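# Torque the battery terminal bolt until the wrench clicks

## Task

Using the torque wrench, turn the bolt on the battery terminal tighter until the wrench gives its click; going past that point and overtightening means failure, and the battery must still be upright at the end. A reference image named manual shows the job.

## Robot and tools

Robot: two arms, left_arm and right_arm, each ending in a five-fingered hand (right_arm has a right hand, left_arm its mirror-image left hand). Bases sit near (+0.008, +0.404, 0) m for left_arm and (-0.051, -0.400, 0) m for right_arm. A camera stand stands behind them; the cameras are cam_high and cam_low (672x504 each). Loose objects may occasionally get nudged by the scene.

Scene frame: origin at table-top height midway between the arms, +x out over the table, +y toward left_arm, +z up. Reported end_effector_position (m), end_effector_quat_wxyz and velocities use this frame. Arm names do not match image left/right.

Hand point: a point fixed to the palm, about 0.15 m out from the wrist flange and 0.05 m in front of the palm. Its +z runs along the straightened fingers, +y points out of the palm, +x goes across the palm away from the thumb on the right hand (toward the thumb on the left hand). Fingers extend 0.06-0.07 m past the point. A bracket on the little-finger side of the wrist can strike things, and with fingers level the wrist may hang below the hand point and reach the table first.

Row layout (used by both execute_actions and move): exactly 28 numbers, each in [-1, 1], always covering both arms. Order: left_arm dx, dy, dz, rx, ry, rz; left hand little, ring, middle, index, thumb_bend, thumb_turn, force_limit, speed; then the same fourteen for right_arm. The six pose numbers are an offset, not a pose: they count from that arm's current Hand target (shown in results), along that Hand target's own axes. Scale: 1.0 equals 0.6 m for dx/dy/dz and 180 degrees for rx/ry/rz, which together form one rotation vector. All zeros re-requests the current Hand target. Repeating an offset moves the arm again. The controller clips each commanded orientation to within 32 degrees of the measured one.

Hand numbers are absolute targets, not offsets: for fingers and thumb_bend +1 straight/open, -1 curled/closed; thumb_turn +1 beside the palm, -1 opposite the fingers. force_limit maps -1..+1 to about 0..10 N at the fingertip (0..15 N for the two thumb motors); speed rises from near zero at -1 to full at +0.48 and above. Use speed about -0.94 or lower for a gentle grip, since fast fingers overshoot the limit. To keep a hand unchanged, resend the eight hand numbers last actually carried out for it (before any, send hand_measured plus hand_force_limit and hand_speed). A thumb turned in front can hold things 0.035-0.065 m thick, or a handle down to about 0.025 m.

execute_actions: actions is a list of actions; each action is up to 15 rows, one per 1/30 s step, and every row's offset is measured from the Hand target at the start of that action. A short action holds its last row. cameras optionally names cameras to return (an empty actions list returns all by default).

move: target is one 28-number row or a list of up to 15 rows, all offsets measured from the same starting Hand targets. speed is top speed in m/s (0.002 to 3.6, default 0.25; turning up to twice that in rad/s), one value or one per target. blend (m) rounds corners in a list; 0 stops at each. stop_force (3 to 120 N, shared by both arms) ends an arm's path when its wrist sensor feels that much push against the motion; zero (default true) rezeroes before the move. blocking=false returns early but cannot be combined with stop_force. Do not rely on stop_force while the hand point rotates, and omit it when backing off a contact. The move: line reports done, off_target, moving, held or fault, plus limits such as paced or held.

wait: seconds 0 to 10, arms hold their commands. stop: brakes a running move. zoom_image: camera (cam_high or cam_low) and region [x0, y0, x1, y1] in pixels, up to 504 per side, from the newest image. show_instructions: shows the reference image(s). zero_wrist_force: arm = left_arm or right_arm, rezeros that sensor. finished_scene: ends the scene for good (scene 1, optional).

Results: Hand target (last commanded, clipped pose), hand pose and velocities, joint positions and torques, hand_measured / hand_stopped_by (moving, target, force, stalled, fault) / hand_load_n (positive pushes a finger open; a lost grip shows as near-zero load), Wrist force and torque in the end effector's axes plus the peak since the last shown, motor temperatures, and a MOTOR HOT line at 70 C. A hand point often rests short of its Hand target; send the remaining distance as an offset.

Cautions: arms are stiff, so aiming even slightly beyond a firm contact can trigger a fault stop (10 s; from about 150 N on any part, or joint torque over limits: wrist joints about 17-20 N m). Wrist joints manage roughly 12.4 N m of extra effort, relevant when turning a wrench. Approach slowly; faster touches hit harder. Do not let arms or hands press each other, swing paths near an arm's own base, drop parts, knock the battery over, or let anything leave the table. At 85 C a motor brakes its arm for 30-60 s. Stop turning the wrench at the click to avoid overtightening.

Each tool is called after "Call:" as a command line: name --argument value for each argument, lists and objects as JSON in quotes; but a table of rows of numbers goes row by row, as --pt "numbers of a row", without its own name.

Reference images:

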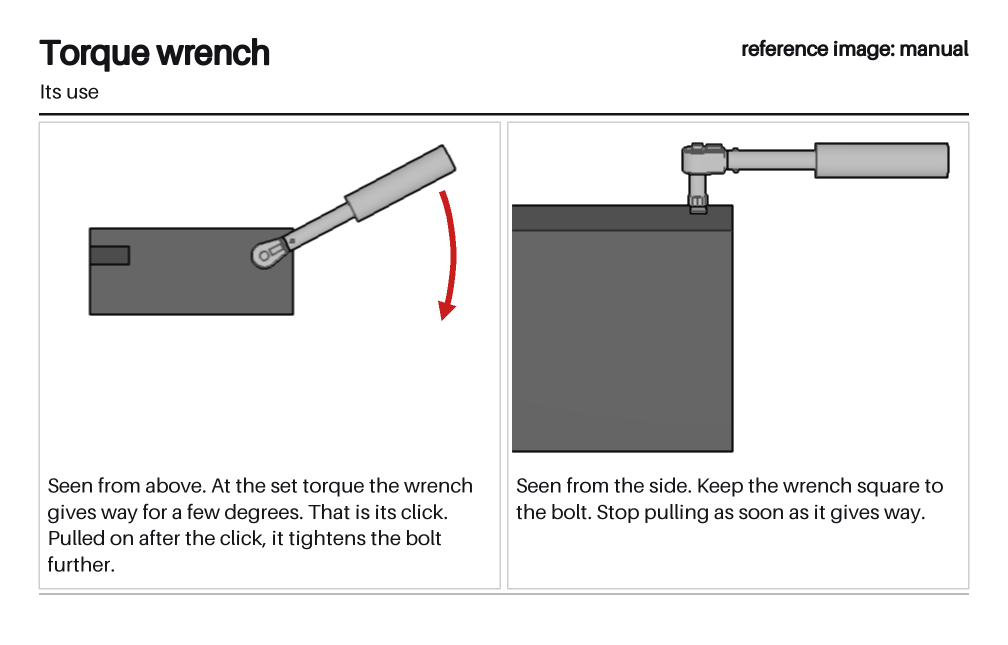

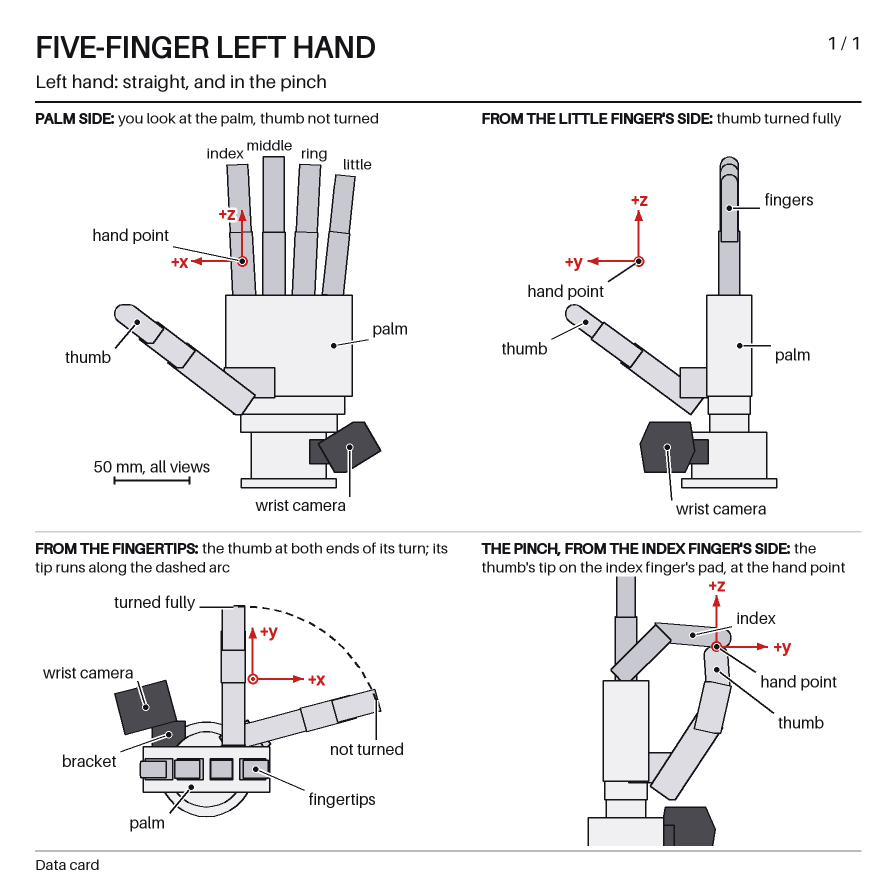

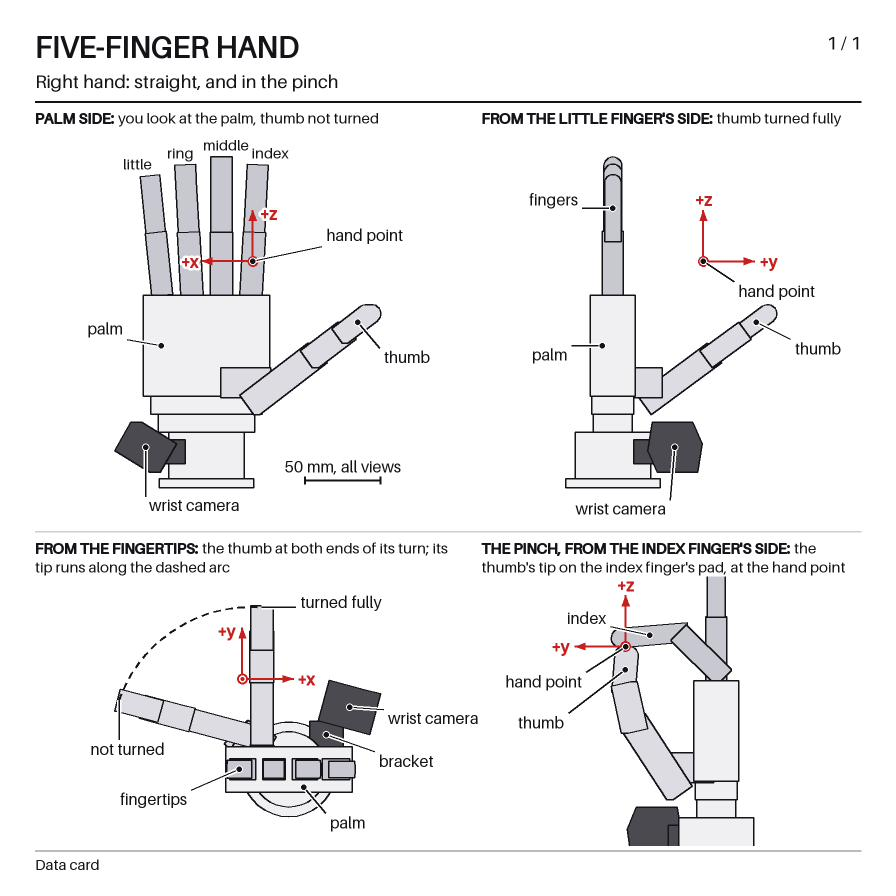

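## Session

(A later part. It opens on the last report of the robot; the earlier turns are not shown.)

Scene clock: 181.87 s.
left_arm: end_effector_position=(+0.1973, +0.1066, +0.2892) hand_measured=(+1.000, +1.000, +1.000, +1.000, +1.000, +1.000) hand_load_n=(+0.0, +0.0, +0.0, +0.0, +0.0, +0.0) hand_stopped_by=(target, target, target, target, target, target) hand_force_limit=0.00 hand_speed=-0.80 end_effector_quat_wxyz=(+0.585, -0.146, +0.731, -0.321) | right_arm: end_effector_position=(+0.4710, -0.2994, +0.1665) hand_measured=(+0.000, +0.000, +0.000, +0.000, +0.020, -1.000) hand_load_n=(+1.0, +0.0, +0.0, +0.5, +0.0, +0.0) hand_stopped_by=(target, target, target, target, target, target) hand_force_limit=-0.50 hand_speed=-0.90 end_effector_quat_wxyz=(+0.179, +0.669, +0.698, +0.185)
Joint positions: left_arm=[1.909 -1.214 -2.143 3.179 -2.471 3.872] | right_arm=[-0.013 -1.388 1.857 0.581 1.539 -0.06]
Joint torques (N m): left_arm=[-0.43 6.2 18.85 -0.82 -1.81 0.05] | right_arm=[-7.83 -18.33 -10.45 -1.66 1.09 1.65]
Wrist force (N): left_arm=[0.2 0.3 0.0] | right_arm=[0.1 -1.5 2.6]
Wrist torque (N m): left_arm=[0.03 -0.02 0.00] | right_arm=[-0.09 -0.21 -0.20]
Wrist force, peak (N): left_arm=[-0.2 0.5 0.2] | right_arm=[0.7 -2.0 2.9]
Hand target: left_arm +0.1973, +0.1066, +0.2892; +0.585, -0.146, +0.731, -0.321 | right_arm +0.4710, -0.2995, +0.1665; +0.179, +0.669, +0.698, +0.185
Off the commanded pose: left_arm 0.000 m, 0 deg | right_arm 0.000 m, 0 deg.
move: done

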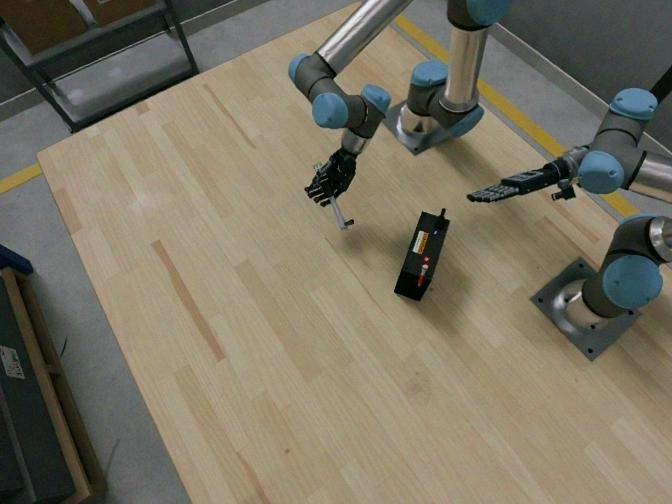

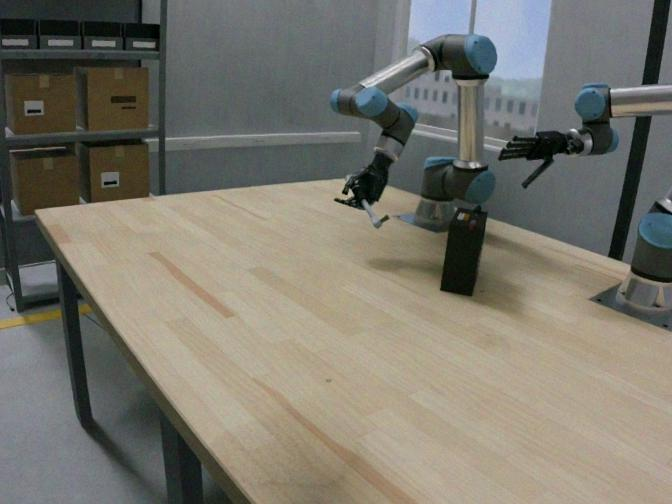

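Call:
move --target '[0,0,0,0,0,0,1,1,1,1,1,1,0,-0.8,0,0,0,0,0,0,-0.5,-0.5,-0.5,-0.5,0.02,-1,-0.4,-0.92]' --cameras '["all"]'

Call:
zoom_image --camera "cam_high" --region '[280, 130, 380, 230]'

Call:
zoom_image --camera "cam_low" --region '[310, 140, 410, 240]'

Scene clock: 187.20 s.
left_arm: end_effector_position=(+0.1973, +0.1066, +0.2892) hand_measured=(+1.000, +1.000, +1.000, +1.000, +1.000, +1.000) hand_load_n=(+0.0, +0.0, +0.0, +0.0, +0.0, +0.0) hand_stopped_by=(target, target, target, target, target, target) hand_force_limit=0.00 hand_speed=-0.80 end_effector_quat_wxyz=(+0.585, -0.146, +0.731, -0.321) | right_arm: end_effector_position=(+0.4710, -0.2995, +0.1665) hand_measured=(-0.500, -0.500, -0.224, -0.238, +0.020, -1.000) hand_load_n=(+1.0, +0.0, +2.5, +5.5, +0.5, -0.5) hand_stopped_by=(target, target, force, force, target, target) hand_force_limit=-0.40 hand_speed=-0.92 end_effector_quat_wxyz=(+0.179, +0.669, +0.698, +0.185)
Joint positions: left_arm=[1.909 -1.214 -2.143 3.179 -2.471 3.872] | right_arm=[-0.013 -1.388 1.857 0.581 1.539 -0.06]
Joint torques (N m): left_arm=[-0.55 6.9 19.31 -0.82 -1.74 0.15] | right_arm=[-6.35 -21.23 -12.93 -1.5 -0.02 1.81]
Wrist force (N): left_arm=[0.0 -0.2 -0.1] | right_arm=[0.3 -1.5 2.9]
Wrist torque (N m): left_arm=[-0.04 0.01 0.00] | right_arm=[-0.11 -0.25 -0.20]
Wrist force, peak (N): left_arm=[0.1 0.6 -0.2] | right_arm=[0.3 -1.5 2.9]
Hand target: left_arm +0.1973, +0.1066, +0.2892; +0.585, -0.146, +0.731, -0.321 | right_arm +0.4710, -0.2995, +0.1665; +0.179, +0.669, +0.698, +0.185
Off the commanded pose: left_arm 0.000 m, 0 deg | right_arm 0.000 m, 0 deg.
move: done

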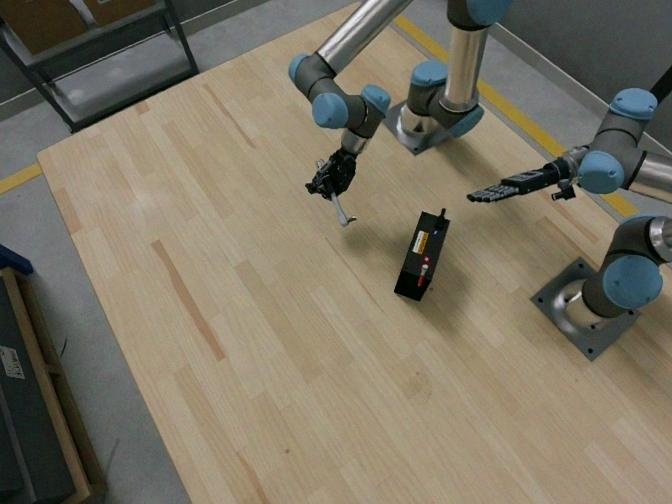

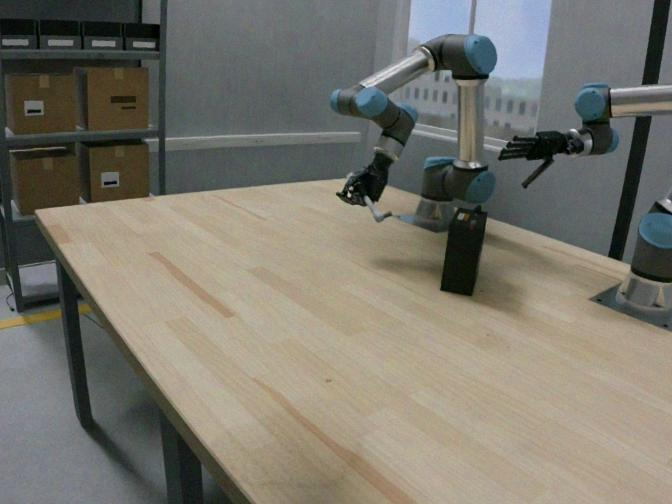

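Scaled by 5.040 from the camera's 672x504 image, which has a finer 960x720 frame.

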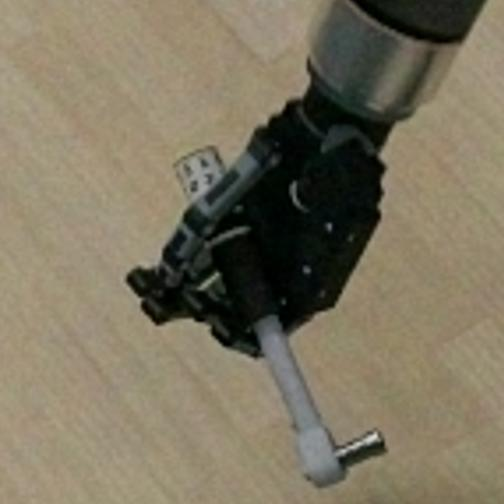

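Scaled by 5.040 from the camera's 672x504 image, which has a finer 960x720 frame.

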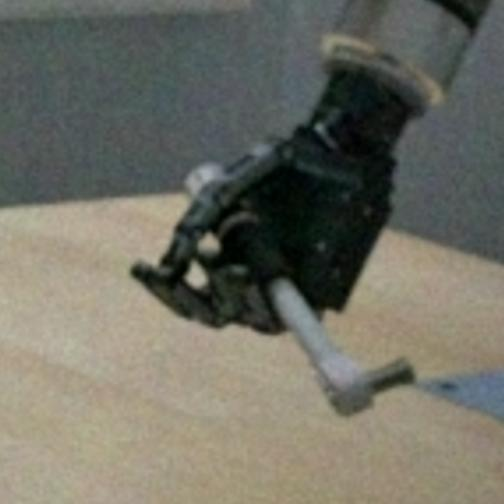

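Call:
move --target '[0,0,0,0,0,0,1,1,1,1,1,1,0,-0.8,0.0017,-0.0222,-0.0385,0.5,0,0,-0.5,-0.5,-0.5,-0.5,0.02,-1,-0.4,-0.92]' --speed 0.25 --cameras '["all"]'

Call:
zoom_image --camera "cam_high" --region '[270, 110, 390, 230]'

Call:
zoom_image --camera "cam_low" --region '[310, 110, 430, 230]'

Scene clock: 192.03 s.
left_arm: end_effector_position=(+0.1973, +0.1066, +0.2892) hand_measured=(+1.000, +1.000, +1.000, +1.000, +1.000, +1.000) hand_load_n=(+0.5, +0.0, +0.0, +0.0, +0.0, +0.0) hand_stopped_by=(target, target, target, target, target, target) hand_force_limit=0.00 hand_speed=-0.80 end_effector_quat_wxyz=(+0.585, -0.146, +0.731, -0.321) | right_arm: end_effector_position=(+0.4479, -0.2994, +0.1799) hand_measured=(-0.500, -0.500, -0.224, -0.238, +0.020, -1.000) hand_load_n=(+0.5, +0.0, +2.5, +5.0, +1.0, +0.0) hand_stopped_by=(target, target, force, force, target, target) hand_force_limit=-0.40 hand_speed=-0.92 end_effector_quat_wxyz=(-0.346, +0.599, +0.624, -0.362)
Joint positions: left_arm=[1.909 -1.214 -2.143 3.179 -2.471 3.872] | right_arm=[0.022 -0.556 0.858 2.318 1.6 -0.015]
Joint torques (N m): left_arm=[-0.33 7.21 19.92 -0.82 -1.81 0.17] | right_arm=[8.45 -50.74 -22.37 5.89 1.17 1.85]
Wrist force (N): left_arm=[0.3 0.0 0.1] | right_arm=[0.5 1.8 0.8]
Wrist torque (N m): left_arm=[-0.02 -0.04 0.01] | right_arm=[0.09 -0.12 0.17]
Wrist force, peak (N): left_arm=[0.3 0.7 0.2] | right_arm=[0.5 -1.6 3.0]
Hand target: left_arm +0.1973, +0.1066, +0.2892; +0.585, -0.146, +0.731, -0.321 | right_arm +0.4479, -0.2994, +0.1799; -0.346, +0.599, +0.624, -0.362
Off the commanded pose: left_arm 0.000 m, 0 deg | right_arm 0.000 m, 0 deg.
move: done

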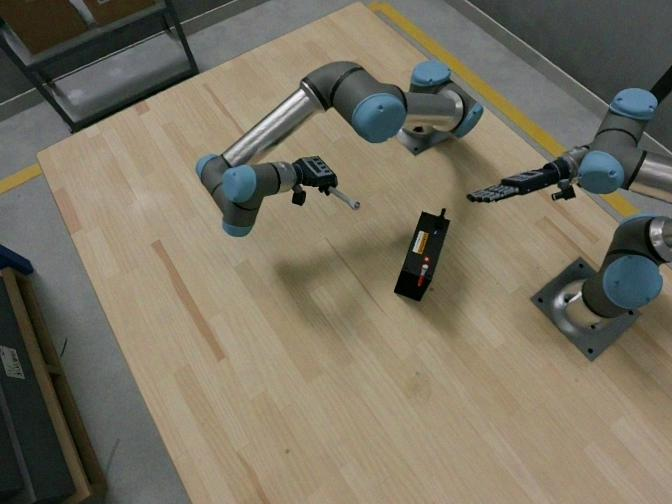

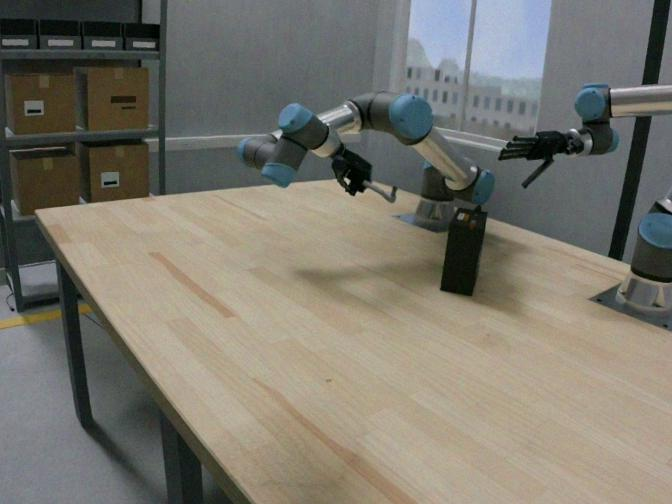

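Scaled by 4.200 from the camera's 672x504 image, which has a finer 960x720 frame.

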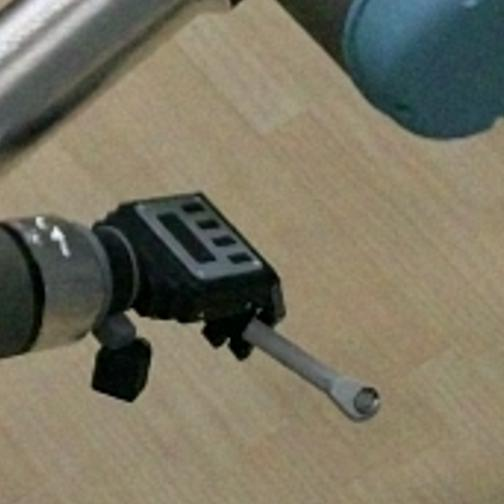

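Scaled by 4.200 from the camera's 672x504 image, which has a finer 960x720 frame.

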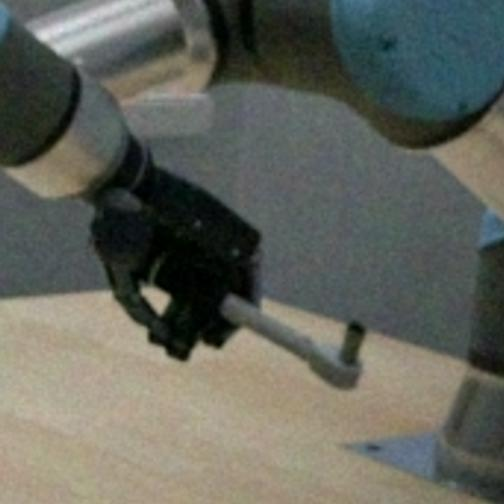

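Call:
move --pt "0 0 0 0 0 0 1 1 1 1 1 1 0 -0.8 0 0.19 0.09 0 0 0 -0.5 -0.5 -0.5 -0.5 0.02 -1 -0.4 -0.92" --pt "0 0 0 0 0 0 1 1 1 1 1 1 0 -0.8 0 0.2352 0.1117 0 0 0 -0.5 -0.5 -0.5 -0.5 0.02 -1 -0.4 -0.92" --speed '[0.15,0.03]' --stop_force 5 --cameras '["all"]'

Call:
zoom_image --camera "cam_high" --region '[270, 130, 370, 230]'

Call:
zoom_image --camera "cam_low" --region '[300, 150, 420, 270]'

Scene clock: 197.40 s.
left_arm: end_effector_position=(+0.1973, +0.1066, +0.2892) hand_measured=(+1.000, +1.000, +1.000, +1.000, +1.000, +1.000) hand_load_n=(+0.0, +0.0, +0.0, +0.0, +0.0, +0.0) hand_stopped_by=(target, target, target, target, target, target) hand_force_limit=0.00 hand_speed=-0.80 end_effector_quat_wxyz=(+0.585, -0.146, +0.731, -0.321) | right_arm: end_effector_position=(+0.4600, -0.2992, +0.0242) hand_measured=(-0.500, -0.500, -0.224, -0.238, +0.020, -1.000) hand_load_n=(+1.0, +0.0, +2.5, +5.0, +1.0, +0.0) hand_stopped_by=(target, target, force, force, target, target) hand_force_limit=-0.40 hand_speed=-0.92 end_effector_quat_wxyz=(-0.346, +0.599, +0.624, -0.362)
Joint positions: left_arm=[1.909 -1.214 -2.143 3.179 -2.471 3.872] | right_arm=[0.022 -0.33 0.823 2.127 1.6 -0.015]
Joint torques (N m): left_arm=[-0.56 7.42 19.47 -0.91 -1.81 0.27] | right_arm=[9.63 -53.09 -20.55 -0.35 -1.06 1.65]
Wrist force (N): left_arm=[-0.2 0.1 -0.1] | right_arm=[0.4 1.8 0.7]
Wrist torque (N m): left_arm=[0.01 0.02 -0.01] | right_arm=[0.10 -0.10 0.17]
Wrist force, peak (N): left_arm=[0.4 0.5 0.4] | right_arm=[0.5 2.8 1.3]
Hand target: left_arm +0.1973, +0.1066, +0.2892; +0.585, -0.146, +0.731, -0.321 | right_arm +0.4600, -0.2992, +0.0242; -0.346, +0.599, +0.624, -0.362
Off the commanded pose: left_arm 0.000 m, 0 deg | right_arm 0.000 m, 0 deg.
move: done

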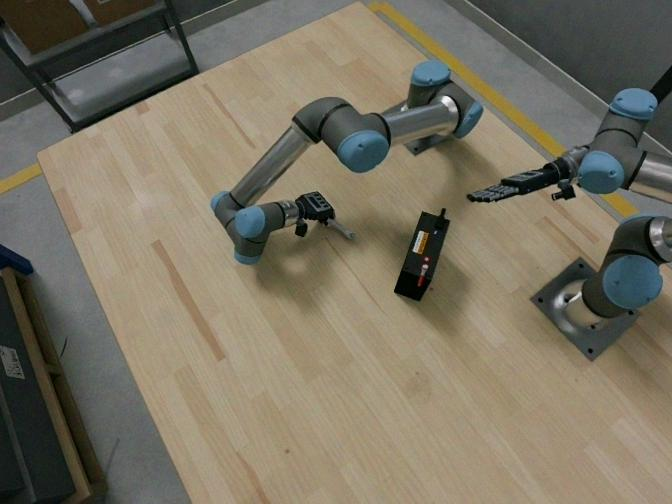

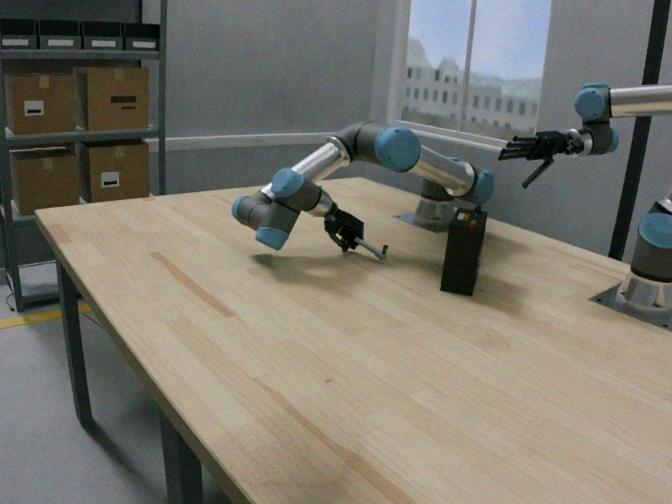

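Scaled by 5.040 from the camera's 672x504 image, which has a finer 960x720 frame.

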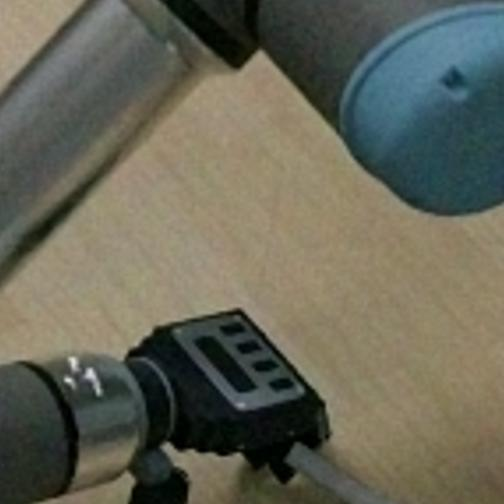

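Scaled by 4.200 from the camera's 672x504 image, which has a finer 960x720 frame.

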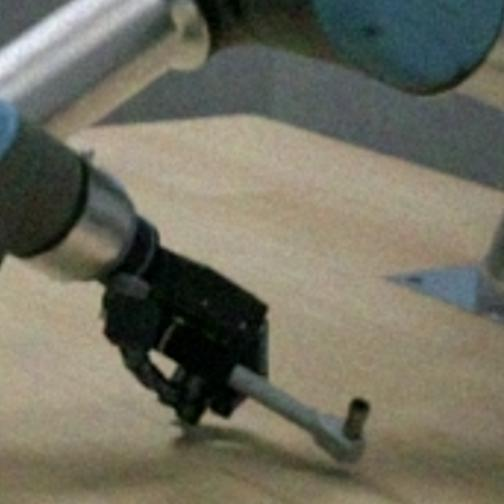

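Call:
move --target '[0,0,0,0,0,0,1,1,1,1,1,1,0,-0.8,0,0,0,0,0,0,0.5,0.5,0.5,0.5,0.1,-1,-0.4,-0.6]'

Call:
move --target '[0,0,0,0,0,0,1,1,1,1,1,1,0,-0.8,0,0,0,0,0,0,0.5,0.5,0.5,0.5,0.2,1,-0.4,-0.6]' --cameras '["all"]'

Call:
zoom_image --camera "cam_low" --region '[300, 150, 420, 270]'

Call:
zoom_image --camera "cam_high" --region '[270, 150, 370, 250]'

Scene clock: 199.50 s.
left_arm: end_effector_position=(+0.1973, +0.1066, +0.2892) hand_measured=(+1.000, +1.000, +1.000, +1.000, +1.000, +1.000) hand_load_n=(+0.0, +0.0, +0.0, +0.0, +0.0, +0.0) hand_stopped_by=(target, target, target, target, target, target) hand_force_limit=0.00 hand_speed=-0.80 end_effector_quat_wxyz=(+0.585, -0.146, +0.731, -0.321) | right_arm: end_effector_position=(+0.4600, -0.2992, +0.0241) hand_measured=(+0.500, +0.500, +0.500, +0.500, +0.100, -1.000) hand_load_n=(+0.0, +0.0, +0.0, +0.0, +0.0, +0.0) hand_stopped_by=(target, target, target, target, target, target) hand_force_limit=-0.40 hand_speed=-0.60 end_effector_quat_wxyz=(-0.346, +0.599, +0.624, -0.362)
Joint positions: left_arm=[1.909 -1.214 -2.143 3.179 -2.471 3.872] | right_arm=[0.022 -0.33 0.823 2.127 1.6 -0.015]
Joint torques (N m): left_arm=[-0.01 6.96 19.16 -0.77 -1.87 0.19] | right_arm=[6.33 -55.95 -16.48 1.43 -0.58 1.54]
Wrist force (N): left_arm=[0.2 0.1 0.0] | right_arm=[0.4 -0.3 -0.2]
Wrist torque (N m): left_arm=[0.00 -0.03 0.01] | right_arm=[0.03 -0.01 0.00]
Wrist force, peak (N): left_arm=[-0.2 0.6 -0.2] | right_arm=[0.6 1.9 0.8]
Hand target: left_arm +0.1973, +0.1066, +0.2892; +0.585, -0.146, +0.731, -0.321 | right_arm +0.4600, -0.2992, +0.0242; -0.346, +0.599, +0.624, -0.362
Off the commanded pose: left_arm 0.000 m, 0 deg | right_arm 0.000 m, 0 deg.
move: done

Scene clock: 202.37 s.
left_arm: end_effector_position=(+0.1973, +0.1066, +0.2892) hand_measured=(+1.000, +1.000, +1.000, +1.000, +1.000, +1.000) hand_load_n=(+0.0, -0.5, +0.0, +0.0, +0.0, +0.0) hand_stopped_by=(target, target, target, target, target, target) hand_force_limit=0.00 hand_speed=-0.80 end_effector_quat_wxyz=(+0.585, -0.146, +0.731, -0.321) | right_arm: end_effector_position=(+0.4600, -0.2992, +0.0242) hand_measured=(+0.500, +0.500, +0.500, +0.500, +0.200, +1.000) hand_load_n=(+0.0, -0.5, +0.0, +0.0, +0.0, +0.0) hand_stopped_by=(target, target, target, target, target, target) hand_force_limit=-0.40 hand_speed=-0.60 end_effector_quat_wxyz=(-0.346, +0.599, +0.624, -0.362)
Joint positions: left_arm=[1.909 -1.214 -2.143 3.179 -2.471 3.872] | right_arm=[0.022 -0.33 0.823 2.127 1.6 -0.015]
Joint torques (N m): left_arm=[-1.1 7.35 19.45 -0.93 -1.98 0.18] | right_arm=[-0.28 -61.44 -9.86 5.24 -0.96 1.04]
Wrist force (N): left_arm=[0.1 0.2 0.0] | right_arm=[0.4 -0.3 -0.1]
Wrist torque (N m): left_arm=[0.01 -0.01 -0.01] | right_arm=[0.02 0.00 -0.01]
Wrist force, peak (N): left_arm=[-0.2 0.5 -0.3] | right_arm=[0.7 -0.4 -0.6]
Hand target: left_arm +0.1973, +0.1066, +0.2892; +0.585, -0.146, +0.731, -0.321 | right_arm +0.4600, -0.2992, +0.0242; -0.346, +0.599, +0.624, -0.362
Off the commanded pose: left_arm 0.000 m, 0 deg | right_arm 0.000 m, 0 deg.
move: done

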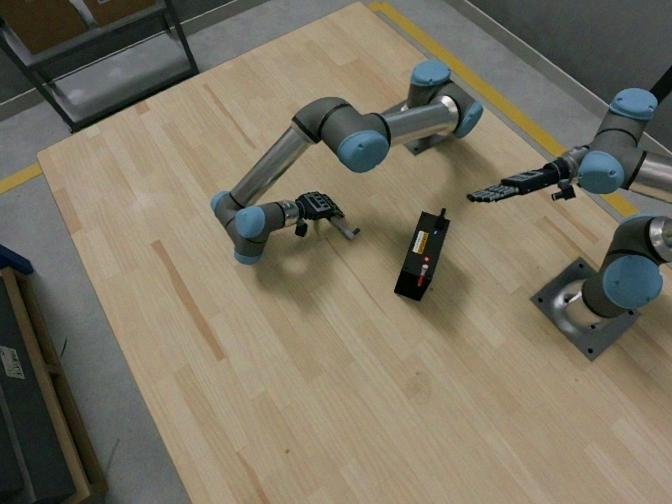

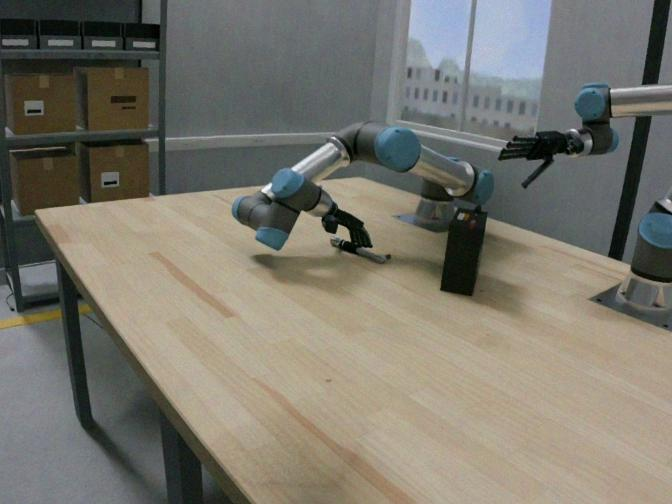

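Scaled by 4.200 from the camera's 672x504 image, which has a finer 960x720 frame.

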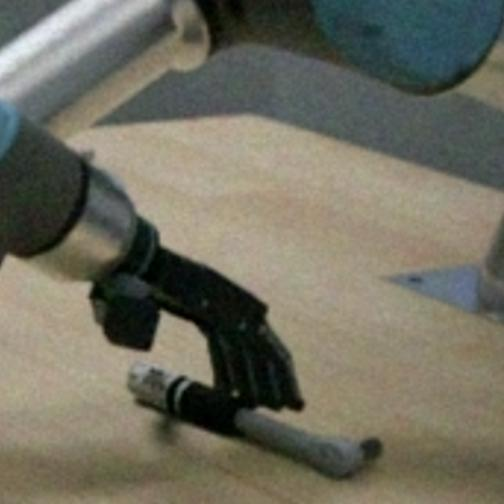

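Scaled by 5.040 from the camera's 672x504 image, which has a finer 960x720 frame.

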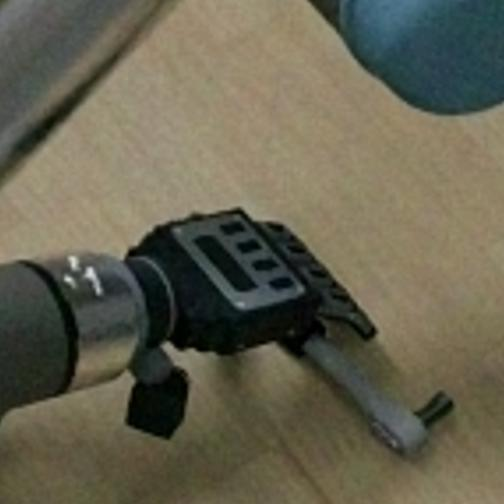

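Call:
move --target '[0,0,0,0,0,0,1,1,1,1,1,1,0,-0.8,0.0003,-0.1155,-0.0662,0,0,0,0.5,0.5,0.5,0.5,0.2,1,-0.4,-0.6]' --speed 0.15 --cameras '["all"]'

Call:
zoom_image --camera "cam_low" --region '[310, 180, 400, 270]'

Call:
zoom_image --camera "cam_high" --region '[290, 170, 370, 250]'

Scene clock: 203.73 s.
left_arm: end_effector_position=(+0.1973, +0.1066, +0.2892) hand_measured=(+1.000, +1.000, +1.000, +1.000, +1.000, +1.000) hand_load_n=(+0.0, +0.0, +0.0, +0.0, +0.0, +0.0) hand_stopped_by=(target, target, target, target, target, target) hand_force_limit=0.00 hand_speed=-0.80 end_effector_quat_wxyz=(+0.585, -0.146, +0.731, -0.321) | right_arm: end_effector_position=(+0.4600, -0.2989, +0.1039) hand_measured=(+0.500, +0.500, +0.500, +0.500, +0.200, +1.000) hand_load_n=(+0.0, +0.0, +0.0, +0.0, +0.0, -0.5) hand_stopped_by=(target, target, target, target, target, target) hand_force_limit=-0.40 hand_speed=-0.60 end_effector_quat_wxyz=(-0.346, +0.599, +0.624, -0.362)
Joint positions: left_arm=[1.909 -1.214 -2.143 3.179 -2.471 3.872] | right_arm=[0.023 -0.439 0.828 2.231 1.6 -0.014]
Joint torques (N m): left_arm=[-0.6 6.84 20.11 -0.91 -1.82 0.03] | right_arm=[7.53 -64.52 -21.92 5.31 -0.68 1.31]
Wrist force (N): left_arm=[0.2 0.2 0.1] | right_arm=[0.3 -0.5 -0.3]
Wrist torque (N m): left_arm=[0.02 -0.03 0.02] | right_arm=[0.01 0.01 -0.02]
Wrist force, peak (N): left_arm=[-0.1 0.5 0.2] | right_arm=[0.6 -1.4 -0.9]
Hand target: left_arm +0.1973, +0.1066, +0.2892; +0.585, -0.146, +0.731, -0.321 | right_arm +0.4600, -0.2989, +0.1040; -0.346, +0.599, +0.624, -0.362
Off the commanded pose: left_arm 0.000 m, 0 deg | right_arm 0.000 m, 0 deg.
move: done

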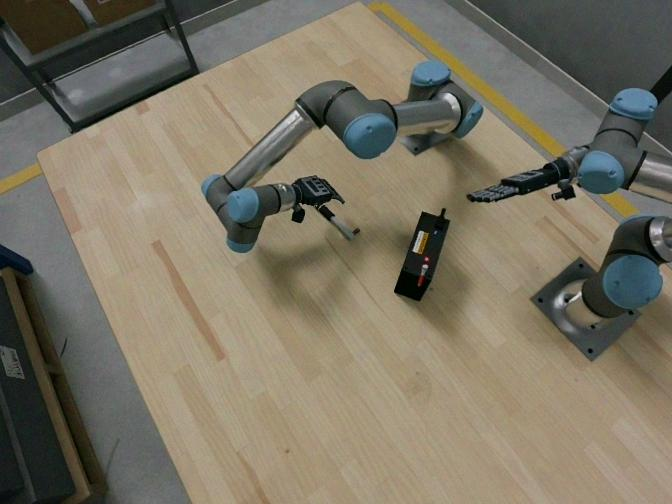

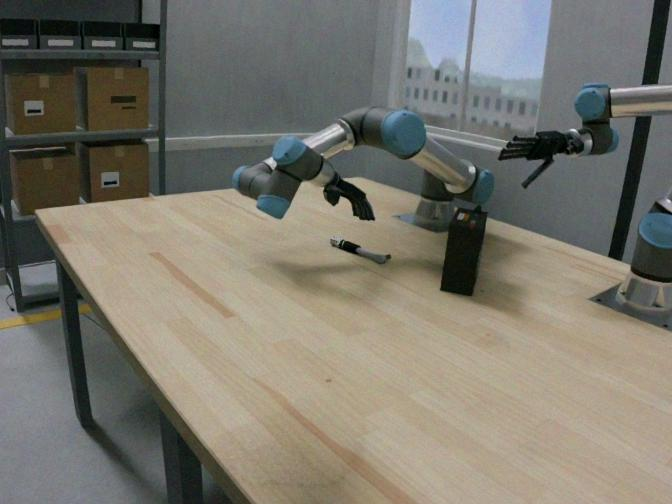

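Scaled by 5.600 from the camera's 672x504 image, which has a finer 960x720 frame.

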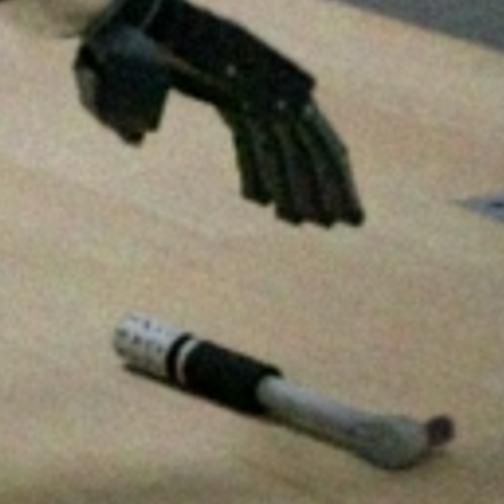

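Scaled by 6.300 from the camera's 672x504 image, which has a finer 960x720 frame.

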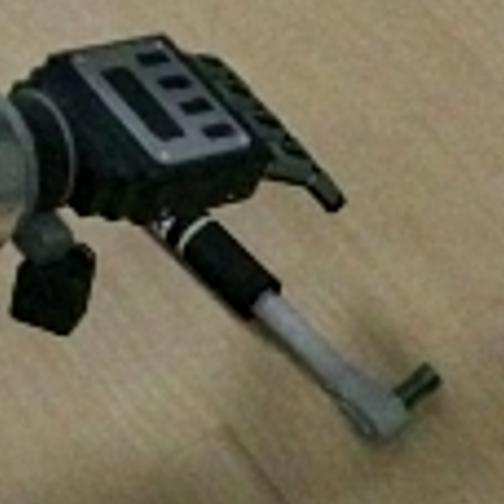

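Call:
move --target '[0,0,0,0,0,0,1,1,1,1,1,1,0,-0.8,-0.0195,0.0403,0.0268,0.0268,-0.0249,-0.0134,0.5,0.5,0.5,0.5,0.1,-1,-0.4,0]' --speed 0.12 --cameras '["all"]'

Call:
zoom_image --camera "cam_low" --region '[310, 180, 400, 270]'

Call:
zoom_image --camera "cam_high" --region '[290, 170, 370, 250]'

Scene clock: 206.43 s.
left_arm: end_effector_position=(+0.1973, +0.1066, +0.2892) hand_measured=(+1.000, +1.000, +1.000, +1.000, +1.000, +1.000) hand_load_n=(+0.0, +0.0, +0.0, +0.0, +0.0, +0.0) hand_stopped_by=(target, target, target, target, target, target) hand_force_limit=0.00 hand_speed=-0.80 end_effector_quat_wxyz=(+0.585, -0.146, +0.731, -0.321) | right_arm: end_effector_position=(+0.4586, -0.3107, +0.0751) hand_measured=(+0.500, +0.500, +0.500, +0.500, +0.100, -1.000) hand_load_n=(+0.0, +0.0, +0.0, +0.0, +0.0, +0.0) hand_stopped_by=(target, target, target, target, target, target) hand_force_limit=-0.40 hand_speed=0.00 end_effector_quat_wxyz=(-0.354, +0.556, +0.634, -0.404)
Joint positions: left_arm=[1.909 -1.214 -2.143 3.179 -2.471 3.872] | right_arm=[0.031 -0.367 0.815 2.254 1.673 -0.047]
Joint torques (N m): left_arm=[-0.2 6.98 19.68 -0.81 -1.95 0.2] | right_arm=[9.21 -51.48 -21.01 5.51 1.07 -1.89]
Wrist force (N): left_arm=[0.1 0.3 0.0] | right_arm=[0.6 -0.5 -0.2]
Wrist torque (N m): left_arm=[0.04 -0.01 -0.01] | right_arm=[0.02 -0.02 0.20]
Wrist force, peak (N): left_arm=[0.1 0.2 -0.4] | right_arm=[0.6 -1.4 -0.7]
Hand target: left_arm +0.1973, +0.1066, +0.2892; +0.585, -0.146, +0.731, -0.321 | right_arm +0.4586, -0.3107, +0.0751; -0.354, +0.556, +0.634, -0.404
Off the commanded pose: left_arm 0.000 m, 0 deg | right_arm 0.000 m, 0 deg.
move: done

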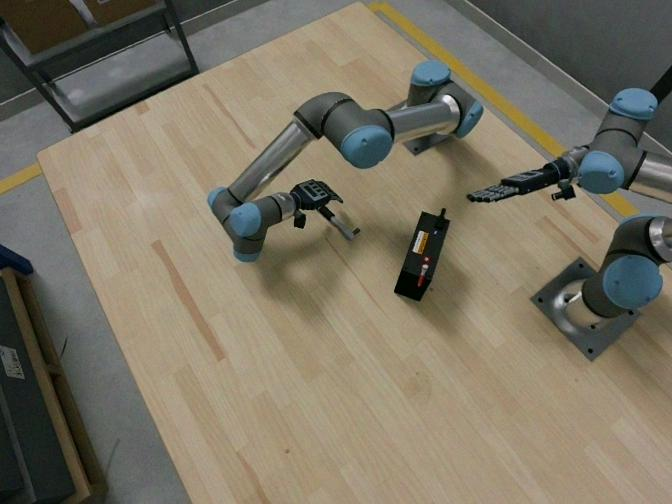

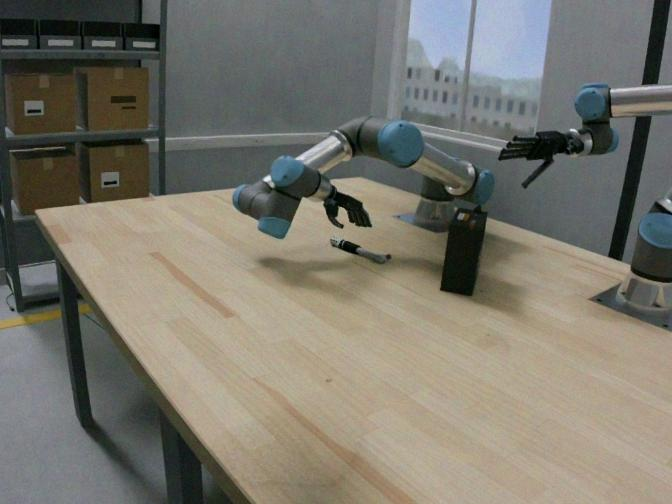

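Scaled by 5.600 from the camera's 672x504 image, which has a finer 960x720 frame.

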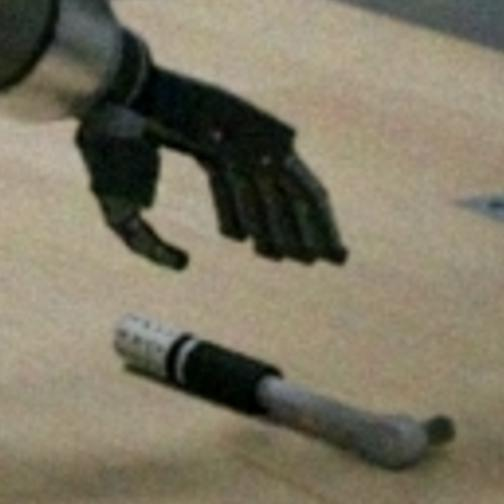

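Scaled by 6.300 from the camera's 672x504 image, which has a finer 960x720 frame.

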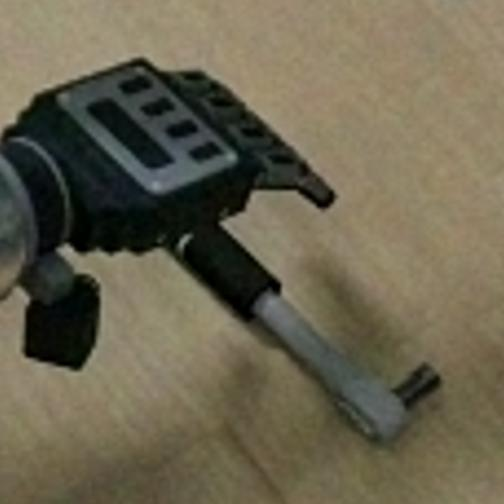

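Call:
move --pt "0 0 0 0 0 0 1 1 1 1 1 1 0 -0.8 0 0.0681 0.0317 0 0 0 0.5 0.5 0.5 0.5 0.1 -1 -0.4 0" --pt "0 0 0 0 0 0 1 1 1 1 1 1 0 -0.8 0 0.087 0.0405 0 0 0 0.5 0.5 0.5 0.5 0.1 -1 -0.4 0" --speed '[0.1,0.02]' --stop_force 4 --cameras '["all"]'

Call:
zoom_image --camera "cam_low" --region '[310, 180, 400, 270]'

Call:
zoom_image --camera "cam_high" --region '[290, 170, 370, 250]'

Scene clock: 208.97 s.
left_arm: end_effector_position=(+0.1973, +0.1066, +0.2892) hand_measured=(+1.000, +1.000, +1.000, +1.000, +1.000, +1.000) hand_load_n=(+0.0, +0.0, +0.0, -0.5, +0.0, +0.0) hand_stopped_by=(target, target, target, target, target, target) hand_force_limit=0.00 hand_speed=-0.80 end_effector_quat_wxyz=(+0.585, -0.146, +0.731, -0.321) | right_arm: end_effector_position=(+0.4586, -0.3107, +0.0175) hand_measured=(+0.500, +0.500, +0.500, +0.500, +0.100, -1.000) hand_load_n=(+0.0, +0.0, +0.0, +0.0, +0.0, +0.5) hand_stopped_by=(target, target, target, target, target, target) hand_force_limit=-0.40 hand_speed=0.00 end_effector_quat_wxyz=(-0.354, +0.556, +0.634, -0.404)
Joint positions: left_arm=[1.909 -1.214 -2.143 3.179 -2.471 3.872] | right_arm=[0.031 -0.28 0.793 2.19 1.673 -0.047]
Joint torques (N m): left_arm=[-0.06 7.34 19.64 -0.72 -2.09 0.19] | right_arm=[-3.18 -52.27 -20.79 -0.81 0.27 -0.41]
Wrist force (N): left_arm=[0.0 0.1 0.1] | right_arm=[0.5 -0.5 -0.3]
Wrist torque (N m): left_arm=[0.00 0.01 -0.01] | right_arm=[0.04 -0.01 0.20]
Wrist force, peak (N): left_arm=[0.1 0.4 -0.2] | right_arm=[0.4 -1.5 -0.9]
Hand target: left_arm +0.1973, +0.1066, +0.2892; +0.585, -0.146, +0.731, -0.321 | right_arm +0.4586, -0.3107, +0.0175; -0.354, +0.556, +0.634, -0.404
Off the commanded pose: left_arm 0.000 m, 0 deg | right_arm 0.000 m, 0 deg.
move: done

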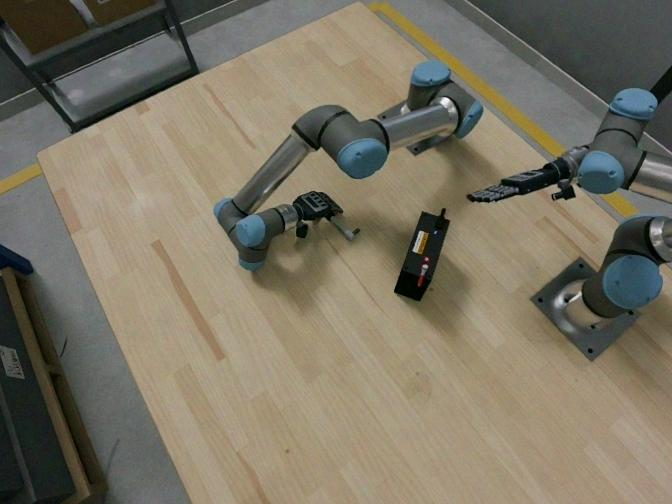

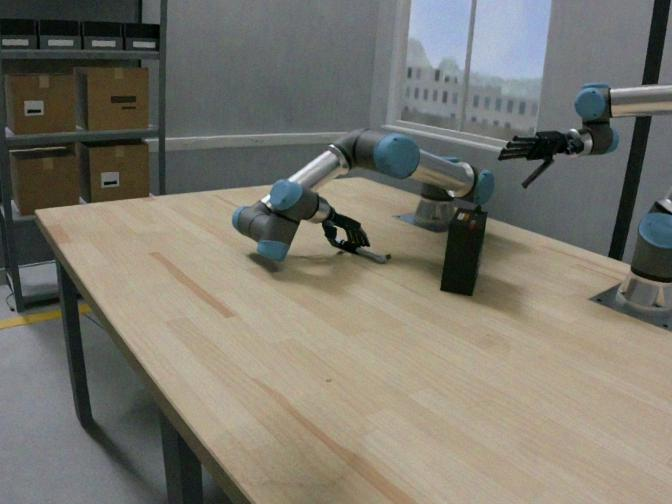

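Scaled by 5.600 from the camera's 672x504 image, which has a finer 960x720 frame.

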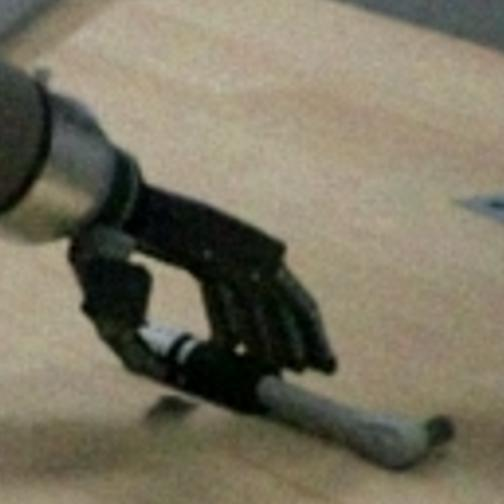

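Scaled by 6.300 from the camera's 672x504 image, which has a finer 960x720 frame.

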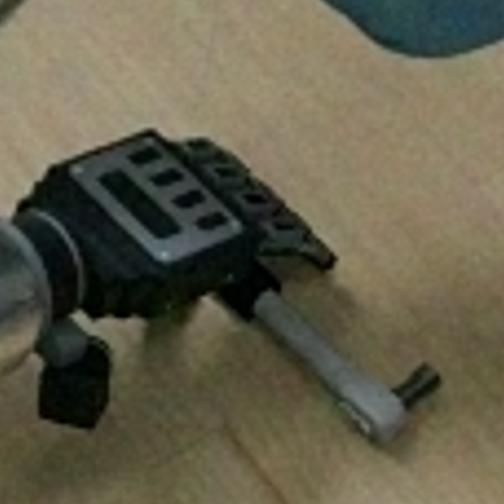

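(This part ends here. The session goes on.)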